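# Pull out nearest yellow rod and turn it flat

## Task

Take the yellow rod closest to the right arm, draw it out to the end of its travel, and rotate it by 90 degrees so the figures on it end up lying horizontal; this must still hold after the robot lets go.

## Robot and tools

Robot: two six-joint arms with parallel grippers, left_arm and right_arm. In the scene frame the origin sits at table-top height midway between the nominal bases, +z points up, +x points out over the table, and left_arm is on the +y side (image left/right does not follow this). Calibrated base origins: left_arm (-0.028, +0.289, +0.027) m, right_arm (-0.040, -0.349, +0.007) m, each nearly unrotated. Hand positions, orientations, targets and wrist-camera poses are reported in each arm's own base frame. Fingers point along the gripper's +z and separate along its y. end_effector_position is the point between the pads, roughly 1 cm behind the tips.

Joint order, used in every command row and every per-joint result list: wrist pitch (joint4), shoulder (joint2), wrist yaw (joint5), wrist roll (joint6), elbow (joint3), waist (joint1). Stated ranges in rad: waist -2.618 to 3.054, shoulder 0 to 3.142, elbow 0 to 3.142, wrist pitch -1.571 to 1.571, wrist yaw -1.571 to 1.571, wrist roll -2.094 to 2.094. Real ends may differ by up to 0.059 rad.

A row is one flat list of 14 numbers, each in [-1, 1], always for both arms: left_arm's six joints in the order above then its gripper opening, then right_arm's seven the same way. Joint entries are scaled offsets, not poses: 1.0 equals 2.224 rad for waist, shoulder and elbow and 8.485 rad for the three wrist joints. Each offset is measured from the "Joint targets" in force when the action (or call) begins, not from the preceding row, so sending the same offset again moves further. Send 0 for a joint to hold its target. The opening entry is absolute: +1 fully open, -1 shut; it is not an offset, so resend the current value to leave a gripper alone.

execute_actions(actions, cameras): actions is a list of actions; each action is a list of up to 15 rows, one per 1/30 s step, and an action lasts 0.5 s, its last row repeated if short. An action asking any joint more than 0.059 rad beyond its range is rejected for both arms; a malformed or failing first action voids the call. An empty actions list returns state plus all camera images. cameras: list of names, ["all"], or [].

move(target, speed, blend, opening_speed, grip_force, blocking, cameras): target is one 14-number row or a list of up to 15 rows; every row's offsets count from the same starting Joint targets. Joints travel together along paths lasting 0.5 to 10 s. speed is the top rate in rad/s of the joint with the longest way, 0.01 to 12.57, default 0.5, one value or one per target. blend (rad) rounds corners of a list; 0 stops at each. opening_speed is the rate of the commanded opening on the -1..+1 scale per second, at least 0.2; use it for gentle closing. grip_force is the per-pad limit in newtons, 10 to 50, one value or one per arm; it persists, and low values close slowly. blocking=false returns after about 0.5 s while the motion continues. Paths do not avoid obstacles or the other arm. The result adds a "move:" line: done, off_target, moving, held or fault, possibly limits=held.

wait(seconds 0 to 10, cameras) lets time pass holding commands. stop(cameras) brakes a running move. zoom_image(camera, region): camera is cam_left_wrist or cam_right_wrist, region [x0, y0, x1, y1] in pixels of the latest full 672x504 image, origin top-left, at most 504 by 504. read_manual(section="licences") gives licence text only. finished_scene(scene) ends the scene irreversibly; call nothing else in that reply.

Results: Joint positions (rad) and Joint velocities (rad/s) per arm in the joint order, plus finger gap in m (0.094 open); Joint targets, the base for your next offsets; Tool commands; grip_measured on the opening scale (may read a few mm off); joint torques in N m, positive toward larger angle; end effector position (m) and quat_wxyz. "joint sent to its limit" means a joint was clipped at its end; "joint command not followed" means the clearance check altered targets. Each step a joint target may lead its measured angle by only 0.339 rad (big joints) or 2.2 rad (wrist), and targets putting the hand over 200 mm away are scaled back, so large moves take several actions. Steps of action calls are listed; moves and waits omit them.

Cameras: two fisheye wrist cameras, cam_left_wrist and cam_right_wrist, 672x504; their calibration is approximate and images may lag during motion.

Avoid: any contact or pinching between the two arms (can fail the scene); hard impacts or strong pushes on fixed or heavy parts; dropping or releasing a moving rod; straining a camera cable; joints left pushing against something (command targets back past measured positions); and long stretched or loaded holds, which heat motors: MOTOR HOT at 75 °C, a fold-away fault at 90 °C, collapse at 100 °C.

Each tool is called after "Request:" as name([rows], argument=value, ...), one row to a line, values as JSON.

## Session

Request:
execute_actions(actions=[])

Scene clock: 0.00 s.
left_arm: end_effector_position=(+0.4067, +0.0376, +0.1163) grip_measured=+1.000 end_effector_quat_wxyz=(+0.597, -0.093, +0.793, +0.071) | right_arm: end_effector_position=(+0.3928, -0.0048, +0.1143) grip_measured=+1.000 end_effector_quat_wxyz=(+0.608, +0.033, +0.793, -0.013)
Joint names: [wrist pitch, shoulder, wrist yaw, wrist roll, elbow, waist]
Joint positions: left_arm=[0.845 1.542 -0.242 -0.068 0.409 -0.016 0.094] | right_arm=[0.909 1.498 0.082 0.042 0.325 0.023 0.094]
Joint velocities: within noise
Joint torques (N m): no reading
Heat: left arm: 47 °C; right arm: 40 °C.
Joint targets: left_arm=[0.833 1.540 -0.243 -0.068 0.411 -0.016] | right_arm=[0.899 1.495 0.080 0.043 0.328 0.023]
Tool commands: left_gripper/opening=+1.0 right_gripper/opening=+1.0
camera_calibration:
cam_left_wrist: T_world_to_cam=[[0.207287, -0.962694, 0.173931, -0.0790407], [-0.569143, -0.263281, -0.778948, 0.366677], [0.795681, 0.062474, -0.602485, -0.132805], [0, 0, 0, 1]] pos_world=[0.330746, 0.0287439, 0.219357]
cam_right_wrist: T_world_to_cam=[[-0.0674914, -0.98389, 0.165543, -0.00657283], [-0.627243, -0.0871895, -0.773928, 0.366259], [0.775894, -0.156069, -0.611254, -0.115862], [0, 0, 0, 1]] pos_world=[0.319186, 0.0073845, 0.213725]

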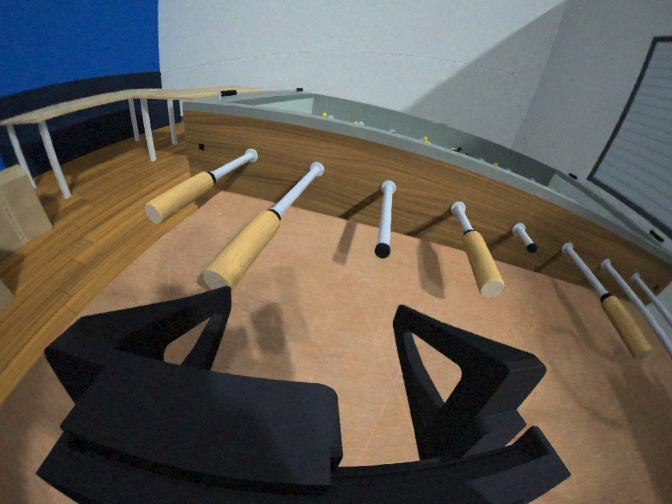

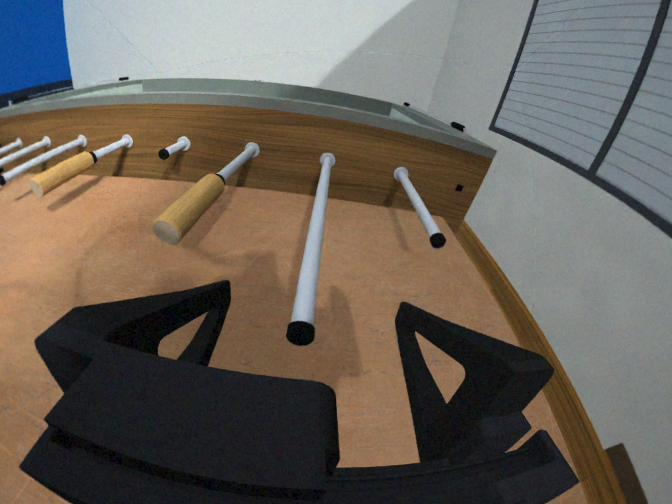

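Request:
zoom_image(camera="cam_left_wrist", region=[290, 80, 590, 230])

Request:
zoom_image(camera="cam_right_wrist", region=[80, 60, 480, 260])

Scaled by 1.680 from the camera's 672x504 image, which has a finer 960x720 frame.

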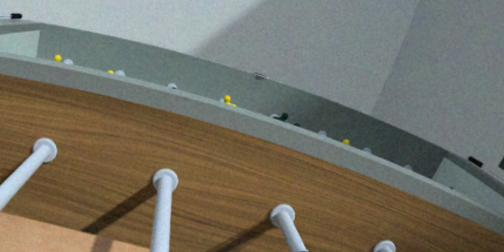

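Scaled by 1.260 from the camera's 672x504 image, which has a finer 960x720 frame.

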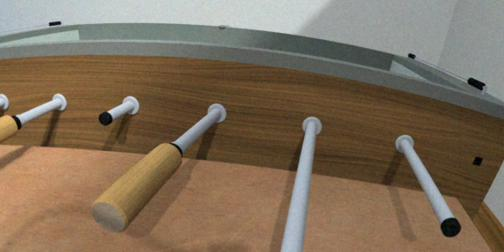

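Request:
move([
  [0,0,0,0,0,0,1,0,-0.0877,0,0,-0.0126,0,1],
  [0,0,0,0,0,0,1,0,-0.0877,0.0502,-0.1901,-0.0126,0.2028,1],
  [0,0,0,0,0,0,1,0.0761,0.3683,0.0502,-0.1901,0.1983,0.2028,1],
], blend=[0.08,0.08,0], speed=0.9, cameras=["all"])

Scene clock: 78.53 s.
left_arm: end_effector_position=(+0.4067, +0.0376, +0.1163) grip_measured=+1.000 end_effector_quat_wxyz=(+0.597, -0.093, +0.793, +0.071) | right_arm: end_effector_position=(+0.4795, +0.1444, +0.0724) grip_measured=+0.999 end_effector_quat_wxyz=(+0.479, -0.500, +0.513, -0.508)
Joint names: [wrist pitch, shoulder, wrist yaw, wrist roll, elbow, waist]
Joint positions: left_arm=[0.845 1.542 -0.242 -0.068 0.409 -0.016 0.094] | right_arm=[1.483 2.275 0.508 -1.573 0.763 0.466 0.094]
Joint torques (N m): left_arm=[1.85 -6.46 -0.08 0.02 5.5 -0.05] | right_arm=[2.26 -5.7 0.04 0.04 3.86 0.66]
Heat: left arm: 47 °C; right arm: 42 °C.
Joint targets: left_arm=[0.833 1.540 -0.243 -0.068 0.411 -0.016] | right_arm=[1.544 2.315 0.506 -1.570 0.770 0.474]
move: off_target (right_arm); right_arm: the wrist pitch is farthest, 0.062 rad from its target
camera_calibration:
cam_left_wrist: T_world_to_cam=[[0.207287, -0.962694, 0.173931, -0.0790407], [-0.569143, -0.263281, -0.778948, 0.366677], [0.795681, 0.062474, -0.602485, -0.132805], [0, 0, 0, 1]] pos_world=[0.330746, 0.0287439, 0.219357]
cam_right_wrist: T_world_to_cam=[[-0.0167625, 0.194335, 0.980792, -0.100415], [-0.431754, -0.886169, 0.168207, 0.354687], [0.901836, -0.420641, 0.0987594, -0.259083], [0, 0, 0, 1]] pos_world=[0.385104, 0.224845, 0.0644124]

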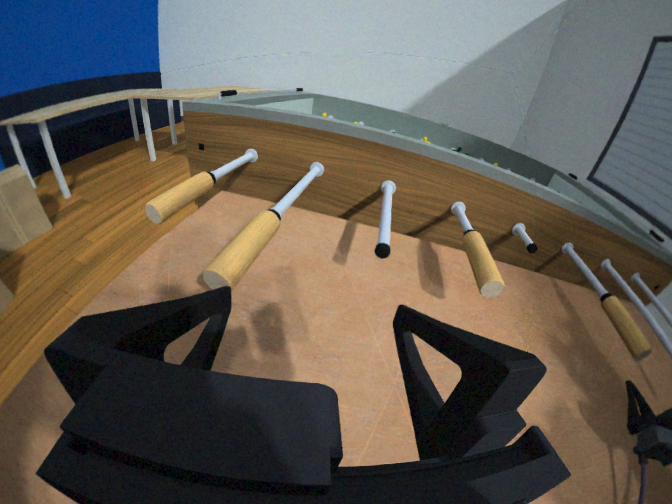

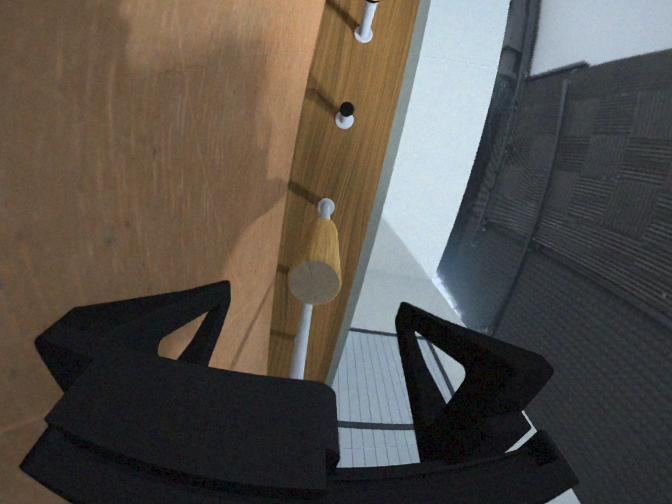

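Request:
move([
  [0,0,0,0,0,0,1,-0.0202,0.036,-0.0092,0,0.1133,-0.0351,1],
  [0,0,0,0,0,0,1,-0.0202,0.036,-0.0092,0,0.1133,-0.0351,-0.9],
], speed=0.4, opening_speed=1.5, cameras=["cam_right_wrist"])

Scene clock: 97.93 s.
left_arm: end_effector_position=(+0.4067, +0.0376, +0.1163) grip_measured=+1.000 end_effector_quat_wxyz=(+0.597, -0.093, +0.793, +0.071) | right_arm: end_effector_position=(+0.5367, +0.1457, +0.0721) grip_measured=-0.305 end_effector_quat_wxyz=(+0.488, -0.493, +0.509, -0.509)
Joint names: [wrist pitch, shoulder, wrist yaw, wrist roll, elbow, waist]
Joint positions: left_arm=[0.845 1.542 -0.242 -0.068 0.409 -0.016 0.094] | right_arm=[1.366 2.375 0.44 -1.574 1.003 0.402 0.033]
Joint torques (N m): left_arm=[1.86 -6.49 -0.06 0.02 5.52 -0.1] | right_arm=[1.78 -8.55 -0.09 0.05 5.56 -0.51]
Heat: left arm: 47 °C; right arm: 46 °C.
Joint targets: left_arm=[0.833 1.540 -0.243 -0.068 0.411 -0.016] | right_arm=[1.373 2.395 0.428 -1.570 1.021 0.396]
move: done
camera_calibration:
cam_right_wrist: T_world_to_cam=[[-0.0371267, 0.184872, 0.982061, -0.0872317], [-0.432208, -0.889038, 0.151021, 0.382496], [0.901009, -0.418848, 0.11291, -0.31092], [0, 0, 0, 1]] pos_world=[0.442221, 0.225953, 0.0630079]
Images, in order (width x height): cam_right_wrist 672x504.

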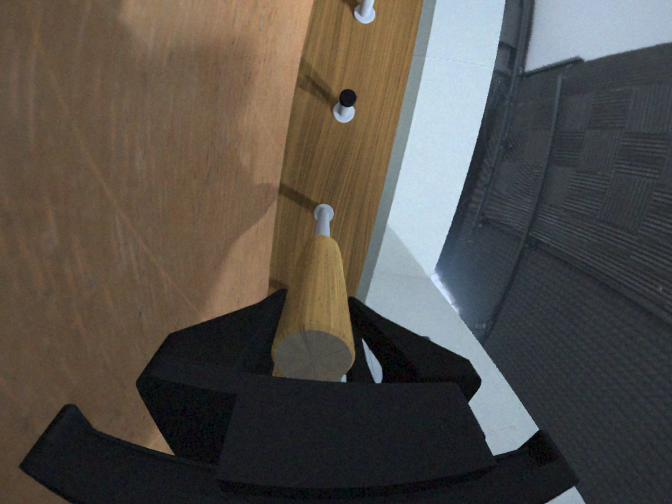

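Request:
move([
  [0,0,0,0,0,0,1,0,0,0,0.187,0,0,-0.9],
  [0,0,0,0,0,0,1,-0.0338,-0.1196,0.0051,0.1993,-0.0913,0.0243,-0.9],
  [0,0,0,0,0,0,1,-0.0794,-0.2352,0.0077,0.2140,-0.1376,0.0504,-0.9],
], speed=[0.8,0.3,0.3], blend=[0,0.03,0], cameras=["all"])

Scene clock: 113.30 s.
left_arm: end_effector_position=(+0.4067, +0.0376, +0.1163) grip_measured=+1.000 end_effector_quat_wxyz=(+0.597, -0.093, +0.793, +0.071) | right_arm: end_effector_position=(+0.4559, +0.1491, +0.0727) grip_measured=-0.305 end_effector_quat_wxyz=(+0.570, +0.031, +0.821, +0.000)
Joint names: [wrist pitch, shoulder, wrist yaw, wrist roll, elbow, waist]
Joint positions: left_arm=[0.845 1.542 -0.242 -0.068 0.409 -0.016 0.094] | right_arm=[0.764 1.925 0.495 0.24 0.753 0.494 0.033]
Joint torques (N m): left_arm=[1.85 -6.48 -0.08 0.02 5.5 -0.09] | right_arm=[1.1 -12.12 0.13 0.08 2.37 1.28]
Heat: left arm: 47 °C; right arm: 44 °C.
Joint targets: left_arm=[0.833 1.540 -0.243 -0.068 0.411 -0.016] | right_arm=[0.699 1.871 0.493 0.246 0.715 0.508]
move: off_target (right_arm); right_arm: the wrist pitch is farthest, 0.065 rad from its target
camera_calibration:
cam_left_wrist: T_world_to_cam=[[0.207287, -0.962694, 0.173931, -0.0790407], [-0.569143, -0.263281, -0.778948, 0.366677], [0.795681, 0.062474, -0.602485, -0.132805], [0, 0, 0, 1]] pos_world=[0.330746, 0.0287439, 0.219357]
cam_right_wrist: T_world_to_cam=[[-0.0343274, -0.988119, 0.14981, 0.142715], [-0.695527, -0.0840227, -0.71357, 0.413242], [0.717679, -0.128692, -0.684379, -0.138508], [0, 0, 0, 1]] pos_world=[0.391724, 0.157916, 0.178705]

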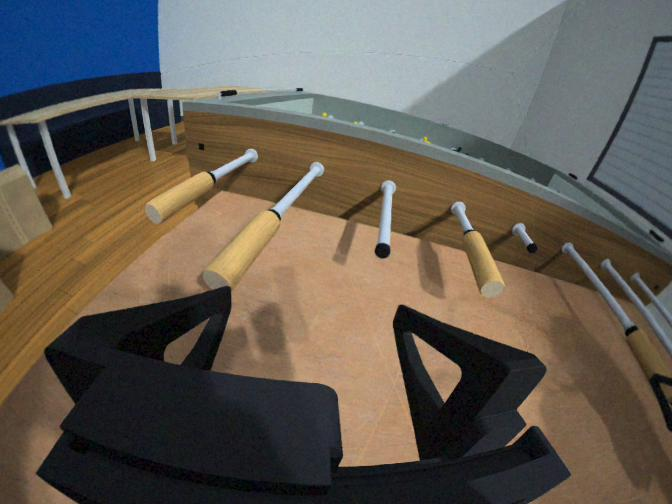

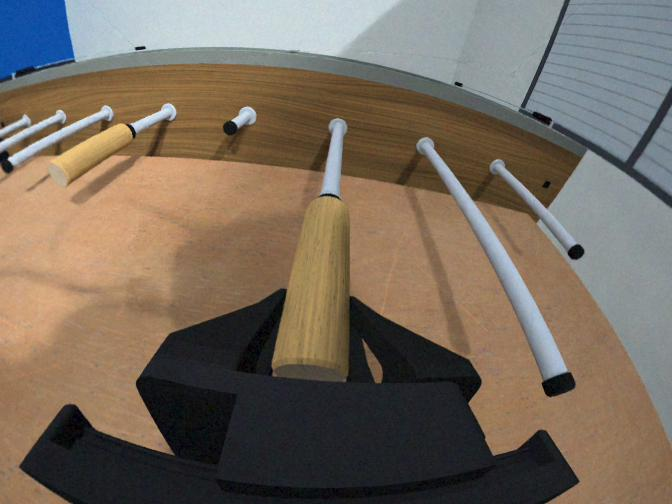

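Request:
move(target=[0,0,0,0,0,0,1,-0.026,-0.0697,0.0029,0.0104,-0.0279,0.027,-0.9], speed=0.3, cameras=["cam_right_wrist"])

Scene clock: 126.47 s.
left_arm: end_effector_position=(+0.4067, +0.0376, +0.1163) grip_measured=+1.000 end_effector_quat_wxyz=(+0.597, -0.093, +0.793, +0.071) | right_arm: end_effector_position=(+0.4517, +0.1473, +0.0775) grip_measured=-0.305 end_effector_quat_wxyz=(+0.547, +0.050, +0.835, +0.021)
Joint names: [wrist pitch, shoulder, wrist yaw, wrist roll, elbow, waist]
Joint positions: left_arm=[0.845 1.542 -0.242 -0.068 0.409 -0.016 0.094] | right_arm=[0.634 1.861 0.459 0.315 0.765 0.482 0.033]
Joint torques (N m): left_arm=[1.85 -6.52 -0.06 0.03 5.5 -0.06] | right_arm=[0.31 -19.48 0.81 0.17 -2.82 7.69]
Heat: left arm: 47 °C; right arm: 42 °C.
Joint targets: left_arm=[0.833 1.540 -0.243 -0.068 0.411 -0.016] | right_arm=[0.478 1.716 0.518 0.334 0.654 0.568]
move: off_target (right_arm); right_arm: the wrist pitch is farthest, 0.155 rad from its target
camera_calibration:
cam_right_wrist: T_world_to_cam=[[-0.0347431, -0.994965, 0.0940042, 0.145564], [-0.732796, -0.0385967, -0.679353, 0.42116], [0.679561, -0.0924887, -0.727765, -0.117135], [0, 0, 0, 1]] pos_world=[0.393282, 0.150253, 0.187186]
Images, in order (width x height): cam_right_wrist 672x504.

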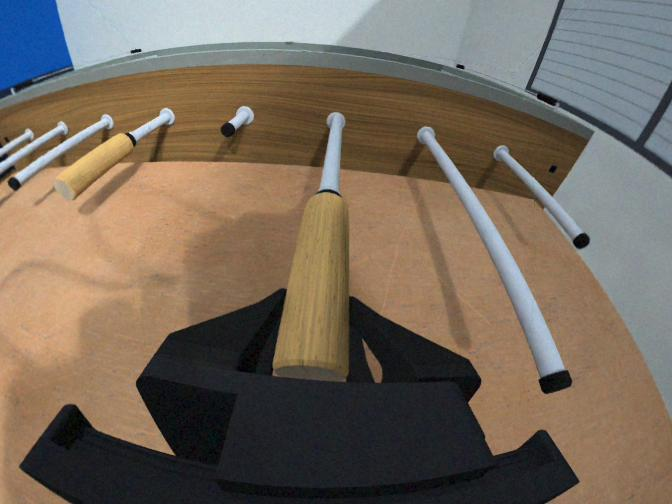

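Request:
move([
  [0,0,0,0,0,0,1,0.026,0.0764,-0.0024,-0.0147,0.0382,-0.0306,-0.9],
  [0,0,0,0,0,0,1,0.026,0.0764,-0.0024,-0.0147,0.0382,-0.0306,0.6],
  [0,0,0,0,0,0,1,0.026,-0.07,-0.0024,-0.0147,0.0382,-0.0306,0.6],
], speed=0.4, opening_speed=1.2, cameras=["all"])

Scene clock: 144.80 s.
left_arm: end_effector_position=(+0.4067, +0.0376, +0.1163) grip_measured=+1.000 end_effector_quat_wxyz=(+0.597, -0.093, +0.793, +0.071) | right_arm: end_effector_position=(+0.4446, +0.1437, +0.2193) grip_measured=+0.598 end_effector_quat_wxyz=(+0.669, +0.060, +0.739, +0.052)
Joint names: [wrist pitch, shoulder, wrist yaw, wrist roll, elbow, waist]
Joint positions: left_arm=[0.845 1.542 -0.242 -0.068 0.409 -0.016 0.094] | right_arm=[0.702 1.572 0.495 0.213 0.756 0.495 0.075]
Joint torques (N m): left_arm=[1.87 -6.49 -0.07 0 5.5 -0.08] | right_arm=[1.65 -6.84 0.11 -0.04 5.07 0.43]
Heat: left arm: 47 °C; right arm: 45 °C.
Joint targets: left_arm=[0.833 1.540 -0.243 -0.068 0.411 -0.016] | right_arm=[0.699 1.561 0.498 0.209 0.738 0.500]
move: done; target 2's new numbers were sent with right_arm's wrist roll 0.057 rad from that target
camera_calibration:
cam_left_wrist: T_world_to_cam=[[0.207287, -0.962694, 0.173931, -0.0790407], [-0.569143, -0.263281, -0.778948, 0.366677], [0.795681, 0.062474, -0.602485, -0.132805], [0, 0, 0, 1]] pos_world=[0.330746, 0.0287439, 0.219357]
cam_right_wrist: T_world_to_cam=[[-0.049943, -0.998436, 0.0251433, 0.150733], [-0.488227, 0.00244445, -0.872713, 0.439907], [0.871286, -0.0558615, -0.487585, -0.152645], [0, 0, 0, 1]] pos_world=[0.3553, 0.140895, 0.305695]

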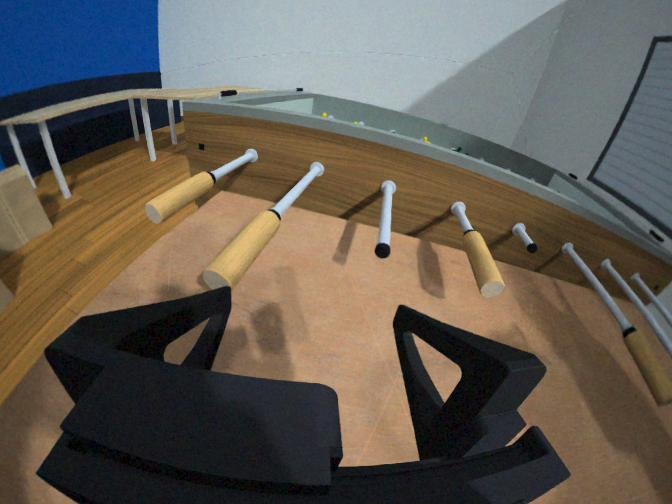

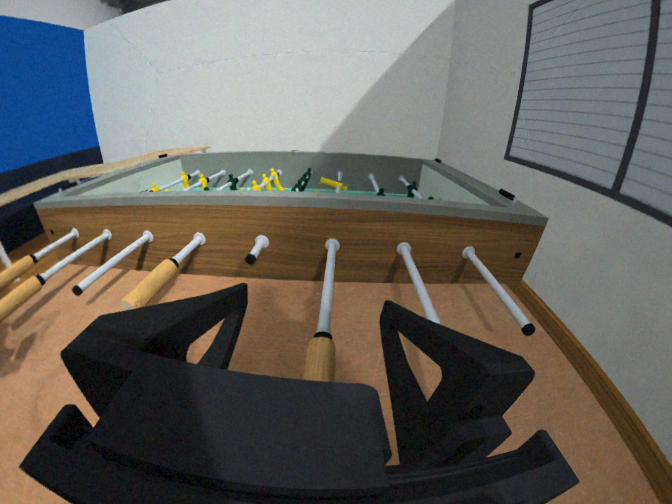

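Request:
zoom_image(camera="cam_right_wrist", region=[240, 150, 420, 260])

Scaled by 2.800 from the camera's 672x504 image, which has a finer 960x720 frame.

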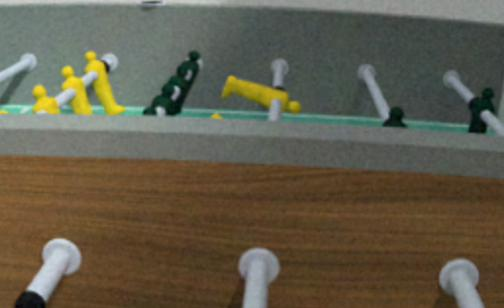

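Request:
move([
  [0,0,0,0,0,0,1,0,0.1464,0,0,0,0,0.6],
  [0,0,0,0,0,0,1,0,0.1464,0,0,0,0,-0.9],
  [0,0,0,0,0,0,1,0,0.1424,0,-0.0335,0,0,-0.9],
  [0,0,0,0,0,0,1,0,0.1424,0,-0.0335,0,0,0.6],
  [0,0,0,0,0,0,1,0,0,0,-0.0335,0,0,0.6],
], speed=0.4, opening_speed=1.5, cameras=["cam_right_wrist"])

Request:
zoom_image(camera="cam_right_wrist", region=[240, 150, 420, 260])

Scene clock: 176.33 s.
left_arm: end_effector_position=(+0.4067, +0.0376, +0.1163) grip_measured=+1.000 end_effector_quat_wxyz=(+0.597, -0.093, +0.793, +0.071) | right_arm: end_effector_position=(+0.4432, +0.1463, +0.2196) grip_measured=+0.598 end_effector_quat_wxyz=(+0.670, -0.047, +0.740, -0.044)
Joint names: [wrist pitch, shoulder, wrist yaw, wrist roll, elbow, waist]
Joint positions: left_arm=[0.845 1.542 -0.242 -0.068 0.409 -0.016 0.094] | right_arm=[0.702 1.572 0.503 -0.075 0.756 0.504 0.075]
Joint torques (N m): left_arm=[1.87 -6.46 -0.08 0 5.52 -0.05] | right_arm=[1.68 -6.87 0.02 0 5.22 -0.38]
Heat: left arm: 46 °C; right arm: 44 °C.
Joint targets: left_arm=[0.833 1.540 -0.243 -0.068 0.411 -0.016] | right_arm=[0.699 1.561 0.498 -0.075 0.738 0.500]
move: done; target 4's new numbers were sent with right_arm's wrist roll 0.106 rad from that target
camera_calibration:
cam_right_wrist: T_world_to_cam=[[-0.0206449, -0.951472, 0.307043, 0.0715529], [-0.484379, -0.25914, -0.835598, 0.467851], [0.874615, -0.165976, -0.455523, -0.143573], [0, 0, 0, 1]] pos_world=[0.353665, 0.16549, 0.303565]
Images, in order (width x height): cam_right_wrist 672x504.

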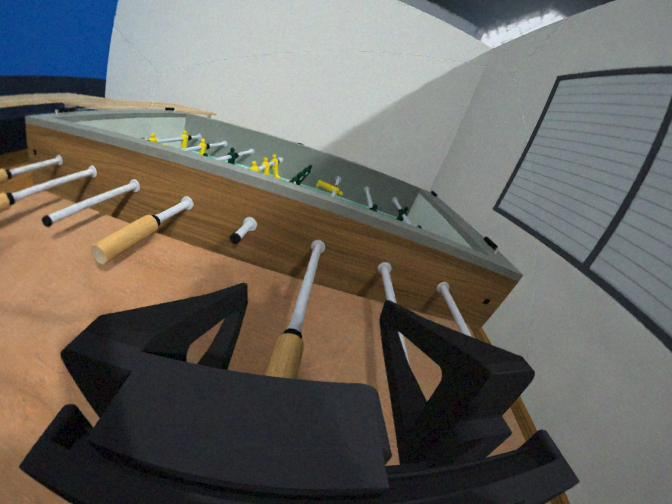

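Scaled by 2.800 from the camera's 672x504 image, which has a finer 960x720 frame.

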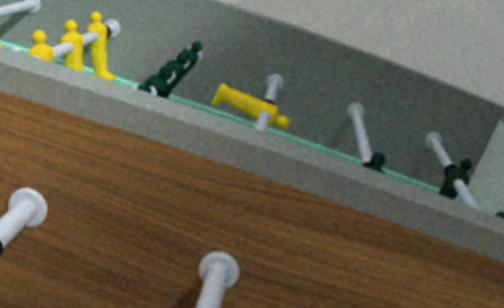

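Request:
move([
  [0,0,0,0,0,0,1,0,0.1444,0,0,0,0,0.6],
  [0,0,0,0,0,0,1,0,0.1444,0,0,0,0,-0.9],
  [0,0,0,0,0,0,1,0,0.1424,0,-0.0283,0,0,-0.9],
  [0,0,0,0,0,0,1,0,0.1424,0,-0.0283,0,0,0.6],
  [0,0,0,0,0,0,1,0,0,0,0.009,0,0,0.6],
], speed=0.45, opening_speed=1.5, cameras=["cam_right_wrist"])

Request:
zoom_image(camera="cam_right_wrist", region=[240, 150, 420, 260])

Scene clock: 192.40 s.
left_arm: end_effector_position=(+0.4067, +0.0376, +0.1163) grip_measured=+1.000 end_effector_quat_wxyz=(+0.597, -0.093, +0.793, +0.071) | right_arm: end_effector_position=(+0.4426, +0.1489, +0.2200) grip_measured=+0.598 end_effector_quat_wxyz=(+0.671, -0.029, +0.740, -0.021)
Joint names: [wrist pitch, shoulder, wrist yaw, wrist roll, elbow, waist]
Joint positions: left_arm=[0.845 1.542 -0.242 -0.068 0.409 -0.016 0.094] | right_arm=[0.703 1.571 0.498 -0.017 0.756 0.508 0.075]
Joint torques (N m): left_arm=[1.87 -6.52 -0.06 0.01 5.48 -0.03] | right_arm=[1.69 -6.74 0.08 0.22 5.19 -0.7]
Heat: left arm: 46 °C; right arm: 44 °C.
Joint targets: left_arm=[0.833 1.540 -0.243 -0.068 0.411 -0.016] | right_arm=[0.699 1.561 0.498 0.002 0.738 0.500]
move: done; target 4's new numbers were sent with right_arm's wrist roll 0.092 rad from that target
camera_calibration:
cam_right_wrist: T_world_to_cam=[[-0.0175226, -0.967919, 0.250652, 0.0873692], [-0.483074, -0.211294, -0.849703, 0.464028], [0.875404, -0.135972, -0.463873, -0.145383], [0, 0, 0, 1]] pos_world=[0.352959, 0.162845, 0.304948]
Images, in order (width x height): cam_right_wrist 672x504.

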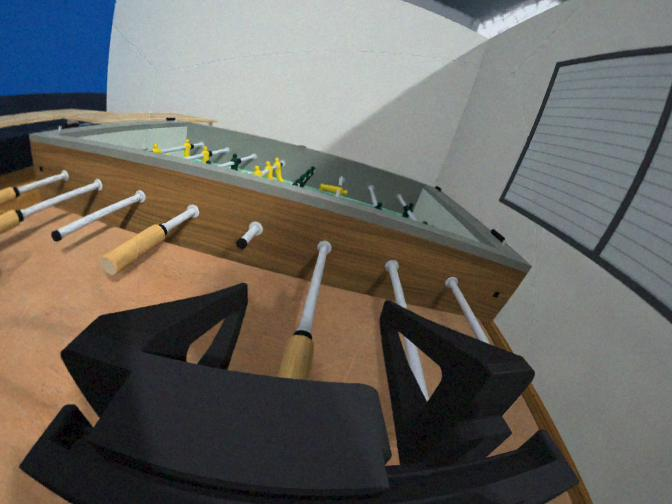

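Scaled by 2.800 from the camera's 672x504 image, which has a finer 960x720 frame.

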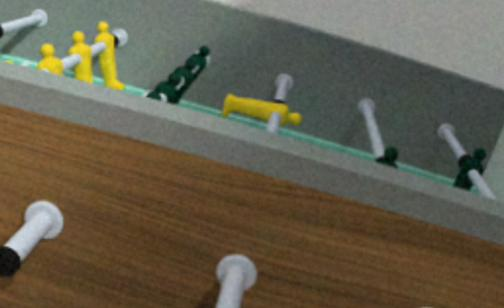

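Request:
finished_scene(scene=2)

The scene is finished: the task was done.


## Next scene

The same job, from a new start.

Request:
execute_actions(actions=[])

Scene clock: 0.00 s.
left_arm: end_effector_position=(+0.4148, +0.0165, +0.1259) grip_measured=+1.000 end_effector_quat_wxyz=(+0.618, -0.002, +0.786, +0.007) | right_arm: end_effector_position=(+0.3922, -0.0470, +0.1045) grip_measured=+1.000 end_effector_quat_wxyz=(+0.587, +0.099, +0.798, -0.097)
Joint names: [wrist pitch, shoulder, wrist yaw, wrist roll, elbow, waist]
Joint positions: left_arm=[0.901 1.55 0.039 0.018 0.411 0.054 0.094] | right_arm=[0.87 1.537 0.277 0.046 0.357 0.003 0.094]
Joint velocities: within noise
Joint torques (N m): no reading
Heat: left arm: 44 °C; right arm: 37 °C.
Joint targets: left_arm=[0.889 1.548 0.039 0.019 0.413 0.054] | right_arm=[0.861 1.534 0.278 0.048 0.360 0.003]
Tool commands: left_gripper/opening=+1.0 right_gripper/opening=+1.0
camera_calibration:
cam_left_wrist: T_world_to_cam=[[-0.0177666, -0.985889, 0.166453, -0.00796993], [-0.580802, -0.125334, -0.804339, 0.378982], [0.813851, -0.110967, -0.570379, -0.140833], [0, 0, 0, 1]] pos_world=[0.334589, 0.0240143, 0.225829]
cam_right_wrist: T_world_to_cam=[[-0.259579, -0.939623, 0.222998, 0.0249194], [-0.669667, 0.00876005, -0.74261, 0.372385], [0.695819, -0.3421, -0.631508, -0.103244], [0, 0, 0, 1]] pos_world=[0.327681, -0.015167, 0.20578]

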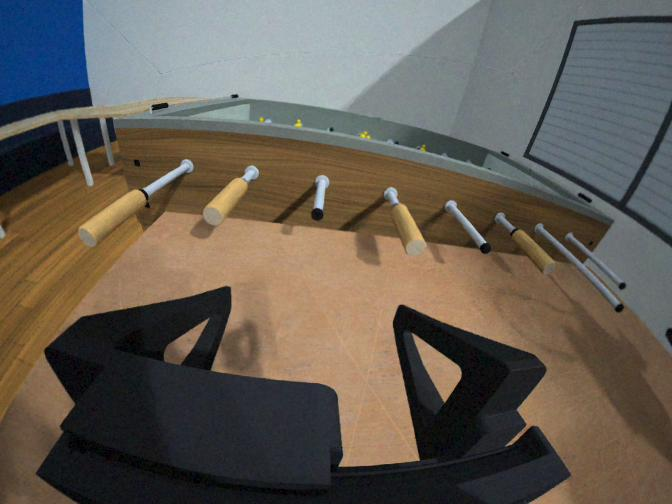

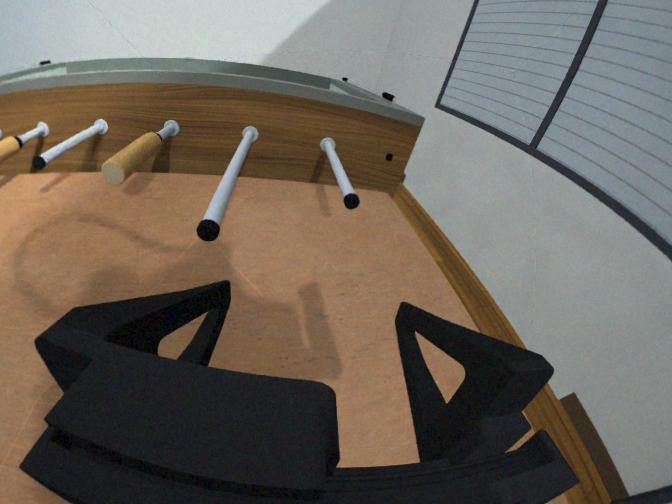

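Request:
move([
  [0,0,0,0,0,0,1,0.0046,-0.1052,0,0,-0.027,0,1],
  [0,0,0,0,0,0,1,0.0046,-0.1052,0.0209,-0.1907,-0.027,0.1887,1],
  [0,0,0,0,0,0,1,0.0507,0.4065,0.0209,-0.1907,0.3539,0.1887,1],
], blend=[0.08,0.08,0], speed=0.9, cameras=["cam_right_wrist"])

Scene clock: 27.30 s.
left_arm: end_effector_position=(+0.4148, +0.0165, +0.1259) grip_measured=+1.000 end_effector_quat_wxyz=(+0.618, -0.002, +0.786, +0.007) | right_arm: end_effector_position=(+0.5591, +0.1611, +0.0770) grip_measured=+0.999 end_effector_quat_wxyz=(+0.489, -0.491, +0.509, -0.510)
Joint names: [wrist pitch, shoulder, wrist yaw, wrist roll, elbow, waist]
Joint positions: left_arm=[0.901 1.55 0.039 0.018 0.411 0.054 0.094] | right_arm=[1.279 2.41 0.455 -1.574 1.13 0.415 0.094]
Joint torques (N m): left_arm=[1.86 -6.79 0 0.01 5.65 -0.03] | right_arm=[1.76 -8.64 0.04 0.05 5.91 0.72]
Heat: left arm: 44 °C; right arm: 39 °C.
Joint targets: left_arm=[0.889 1.548 0.039 0.019 0.413 0.054] | right_arm=[1.291 2.438 0.455 -1.570 1.147 0.423]
move: done
camera_calibration:
cam_right_wrist: T_world_to_cam=[[-0.0403746, 0.183477, 0.982195, -0.0920211], [-0.433714, -0.88878, 0.148198, 0.406037], [0.900146, -0.420008, 0.115461, -0.324769], [0, 0, 0, 1]] pos_world=[0.464728, 0.241356, 0.0677066]
Images, in order (width x height): cam_right_wrist 672x504.

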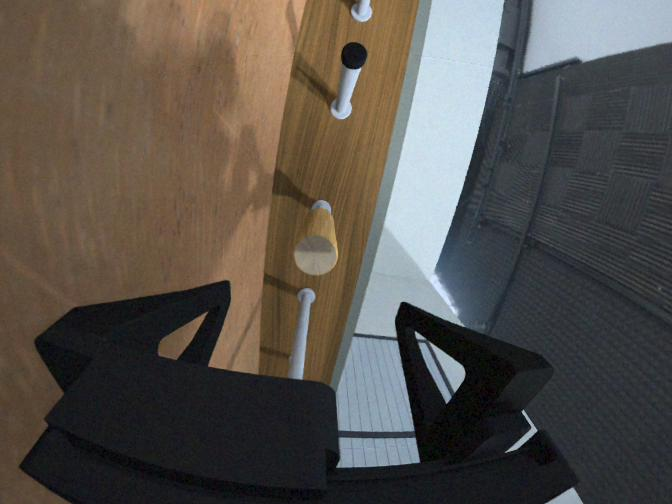

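Request:
move([
  [0,0,0,0,0,0,1,-0.0315,0.0809,-0.009,0,0.201,-0.0344,1],
  [0,0,0,0,0,0,1,-0.0315,0.0809,-0.009,0,0.201,-0.0344,-0.9],
  [0,0,0,0,0,0,1,-0.0315,0.0809,-0.009,0.178,0.201,-0.0344,-0.9],
], speed=[0.5,0.5,0.8], opening_speed=1.5, cameras=["cam_right_wrist"])

Scene clock: 53.47 s.
left_arm: end_effector_position=(+0.4148, +0.0165, +0.1259) grip_measured=+1.000 end_effector_quat_wxyz=(+0.618, -0.002, +0.786, +0.007) | right_arm: end_effector_position=(+0.6432, +0.1600, +0.0766) grip_measured=-0.306 end_effector_quat_wxyz=(+0.706, -0.009, +0.706, -0.055)
Joint names: [wrist pitch, shoulder, wrist yaw, wrist roll, elbow, waist]
Joint positions: left_arm=[0.901 1.55 0.039 0.018 0.411 0.054 0.094] | right_arm=[1.034 2.6 0.419 -0.093 1.569 0.353 0.033]
Joint torques (N m): left_arm=[1.87 -6.82 -0.02 0.01 5.67 -0.05] | right_arm=[1.58 -11.47 -0.4 0.43 7.57 -0.59]
Heat: left arm: 44 °C; right arm: 41 °C.
Joint targets: left_arm=[0.889 1.548 0.039 0.019 0.413 0.054] | right_arm=[1.024 2.618 0.378 -0.060 1.594 0.346]
move: off_target (right_arm); right_arm: the wrist yaw is farthest, 0.040 rad from its target
camera_calibration:
cam_right_wrist: T_world_to_cam=[[-0.113166, -0.957133, 0.266627, 0.196099], [-0.40928, -0.19962, -0.890304, 0.395233], [0.905364, -0.209877, -0.369145, -0.400687], [0, 0, 0, 1]] pos_world=[0.546721, 0.182494, 0.151681]
Images, in order (width x height): cam_right_wrist 672x504.

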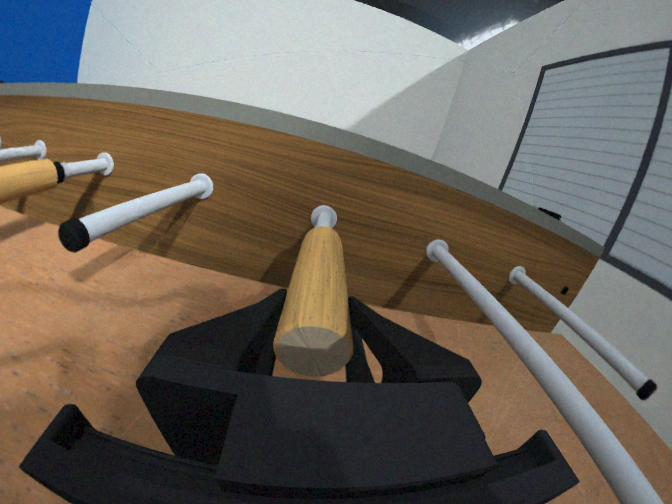

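Request:
move([
  [0,0,0,0,0,0,1,-0.0113,-0.16,0.0065,0.01,-0.2163,0.0291,-0.9],
  [0,0,0,0,0,0,1,-0.0429,-0.3134,0.0128,0.024,-0.3548,0.0695,-0.9],
], speed=0.35, blend=0.04)

Scene clock: 64.67 s.
left_arm: end_effector_position=(+0.4148, +0.0165, +0.1259) grip_measured=+1.000 end_effector_quat_wxyz=(+0.618, -0.002, +0.786, +0.007) | right_arm: end_effector_position=(+0.4743, +0.1688, +0.0741) grip_measured=-0.295 end_effector_quat_wxyz=(+0.572, +0.005, +0.820, -0.010)
Joint names: [wrist pitch, shoulder, wrist yaw, wrist roll, elbow, waist]
Joint positions: left_arm=[0.901 1.55 0.039 0.018 0.411 0.054 0.094] | right_arm=[0.726 1.988 0.499 0.191 0.858 0.512 0.033]
Joint torques (N m): left_arm=[1.86 -6.78 0 0.02 5.68 -0.06] | right_arm=[1.04 -14 0.05 -0.49 1.39 -0.98]
Heat: left arm: 44 °C; right arm: 41 °C.
Joint targets: left_arm=[0.889 1.548 0.039 0.019 0.413 0.054] | right_arm=[0.660 1.921 0.487 0.144 0.805 0.501]
move: off_target (right_arm); right_arm: the shoulder is farthest, 0.067 rad from its target

Request:
move(target=[0,0,0,0,0,0,1,-0.02,-0.056,0.002,0,-0.03,0.017,-0.9], speed=0.35)

Scene clock: 70.60 s.
left_arm: end_effector_position=(+0.4148, +0.0165, +0.1259) grip_measured=+1.000 end_effector_quat_wxyz=(+0.618, -0.002, +0.786, +0.007) | right_arm: end_effector_position=(+0.4691, +0.1679, +0.0774) grip_measured=-0.292 end_effector_quat_wxyz=(+0.556, +0.000, +0.831, +0.001)
Joint names: [wrist pitch, shoulder, wrist yaw, wrist roll, elbow, waist]
Joint positions: left_arm=[0.901 1.55 0.039 0.018 0.411 0.054 0.094] | right_arm=[0.647 1.939 0.46 0.209 0.852 0.503 0.033]
Joint torques (N m): left_arm=[1.86 -6.79 -0.01 0.02 5.61 -0.02] | right_arm=[0.26 -20.04 0.65 -0.69 -3 3.23]
Heat: left arm: 44 °C; right arm: 41 °C.
Joint targets: left_arm=[0.889 1.548 0.039 0.019 0.413 0.054] | right_arm=[0.490 1.797 0.504 0.144 0.738 0.539]
move: off_target (right_arm); right_arm: the wrist pitch is farthest, 0.156 rad from its target

Request:
move([
  [0,0,0,0,0,0,1,0.0247,0.0666,-0.0017,0.002,0.0346,-0.0153,-0.9],
  [0,0,0,0,0,0,1,0.0247,0.0666,-0.0017,0.002,0.0346,-0.0153,0.6],
  [0,0,0,0,0,0,1,0.0247,-0.08,-0.0017,0.002,0.0346,-0.0153,0.6],
], speed=0.45, opening_speed=1.5, cameras=["cam_right_wrist"])

Request:
zoom_image(camera="cam_right_wrist", region=[240, 150, 420, 260])

Scene clock: 81.40 s.
left_arm: end_effector_position=(+0.4148, +0.0165, +0.1259) grip_measured=+1.000 end_effector_quat_wxyz=(+0.618, -0.002, +0.786, +0.007) | right_arm: end_effector_position=(+0.4574, +0.1605, +0.2265) grip_measured=+0.598 end_effector_quat_wxyz=(+0.675, +0.036, +0.735, +0.047)
Joint names: [wrist pitch, shoulder, wrist yaw, wrist roll, elbow, waist]
Joint positions: left_arm=[0.901 1.55 0.039 0.018 0.411 0.054 0.094] | right_arm=[0.704 1.628 0.487 0.163 0.828 0.51 0.075]
Joint torques (N m): left_arm=[1.85 -6.78 -0.01 0.02 5.65 -0.06] | right_arm=[1.63 -7.05 0.1 -0.02 5.44 -0.46]
Heat: left arm: 44 °C; right arm: 45 °C.
Joint targets: left_arm=[0.889 1.548 0.039 0.019 0.413 0.054] | right_arm=[0.700 1.619 0.489 0.161 0.815 0.505]
move: done; target 2's new numbers were sent with right_arm's wrist roll 0.068 rad from that target
camera_calibration:
cam_right_wrist: T_world_to_cam=[[-0.0225108, -0.997631, 0.0650093, 0.146297], [-0.473533, -0.0466292, -0.879541, 0.45512], [0.880489, -0.0505832, -0.471361, -0.168118], [0, 0, 0, 1]] pos_world=[0.366833, 0.158668, 0.311542]
Images, in order (width x height): cam_right_wrist 672x504.

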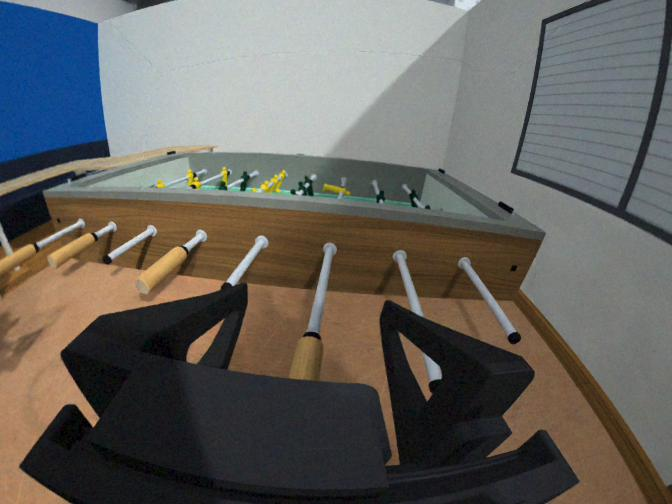

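Scaled by 2.800 from the camera's 672x504 image, which has a finer 960x720 frame.

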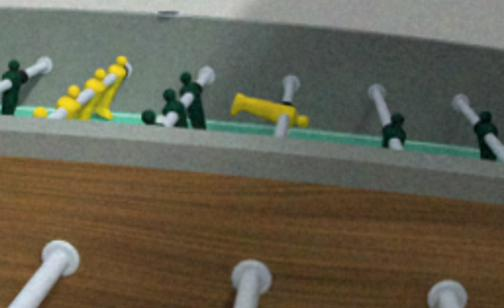

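Request:
move([
  [0,0,0,0,0,0,1,0,0.1446,0,0,0,0,0.6],
  [0,0,0,0,0,0,1,0,0.1446,0,0,0,0,-0.9],
  [0,0,0,0,0,0,1,0,0.1426,0,-0.035,0,0,-0.9],
  [0,0,0,0,0,0,1,0,0.1426,0,-0.035,0,0,0.6],
  [0,0,0,0,0,0,1,0,0,0,-0.015,0,0,0.6],
], speed=0.45, opening_speed=1.5, cameras=["cam_right_wrist"])

Request:
zoom_image(camera="cam_right_wrist", region=[240, 150, 420, 260])

Scene clock: 94.40 s.
left_arm: end_effector_position=(+0.4148, +0.0165, +0.1259) grip_measured=+1.000 end_effector_quat_wxyz=(+0.618, -0.002, +0.786, +0.007) | right_arm: end_effector_position=(+0.4571, +0.1614, +0.2257) grip_measured=+0.598 end_effector_quat_wxyz=(+0.676, -0.019, +0.737, -0.002)
Joint names: [wrist pitch, shoulder, wrist yaw, wrist roll, elbow, waist]
Joint positions: left_arm=[0.901 1.55 0.039 0.018 0.411 0.054 0.094] | right_arm=[0.703 1.629 0.488 0.016 0.828 0.513 0.075]
Joint torques (N m): left_arm=[1.87 -6.76 -0.01 0.02 5.65 -0.08] | right_arm=[1.65 -7.41 0.09 0.2 5.53 -0.68]
Heat: left arm: 44 °C; right arm: 43 °C.
Joint targets: left_arm=[0.889 1.548 0.039 0.019 0.413 0.054] | right_arm=[0.700 1.619 0.489 0.033 0.815 0.505]
move: done; target 4's new numbers were sent with right_arm's wrist roll 0.100 rad from that target
camera_calibration:
cam_right_wrist: T_world_to_cam=[[-0.00916991, -0.977531, 0.210591, 0.104952], [-0.470877, -0.181568, -0.863312, 0.471236], [0.882151, -0.107079, -0.458632, -0.162738], [0, 0, 0, 1]] pos_world=[0.366416, 0.170729, 0.310086]
Images, in order (width x height): cam_right_wrist 672x504.

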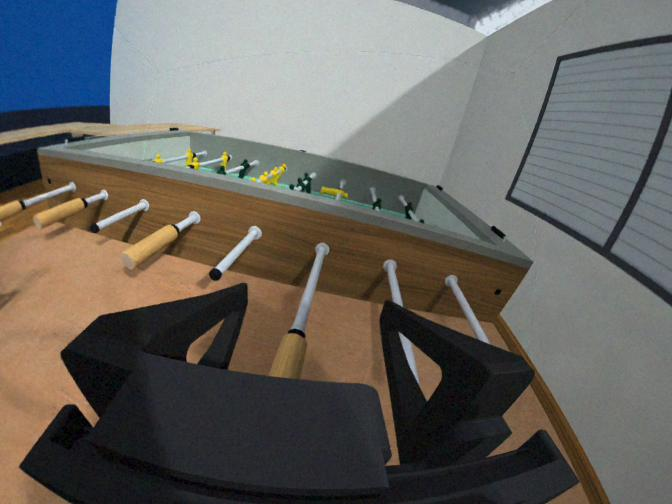

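Scaled by 2.800 from the camera's 672x504 image, which has a finer 960x720 frame.

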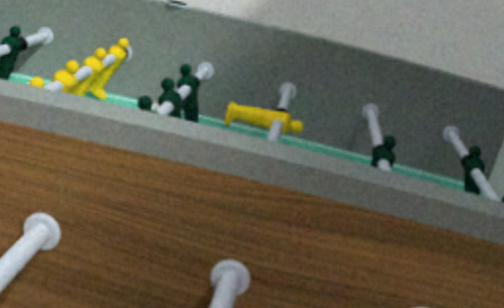

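Flat relative to the table.

Request:
finished_scene(scene=3)

The scene is finished: the task was done.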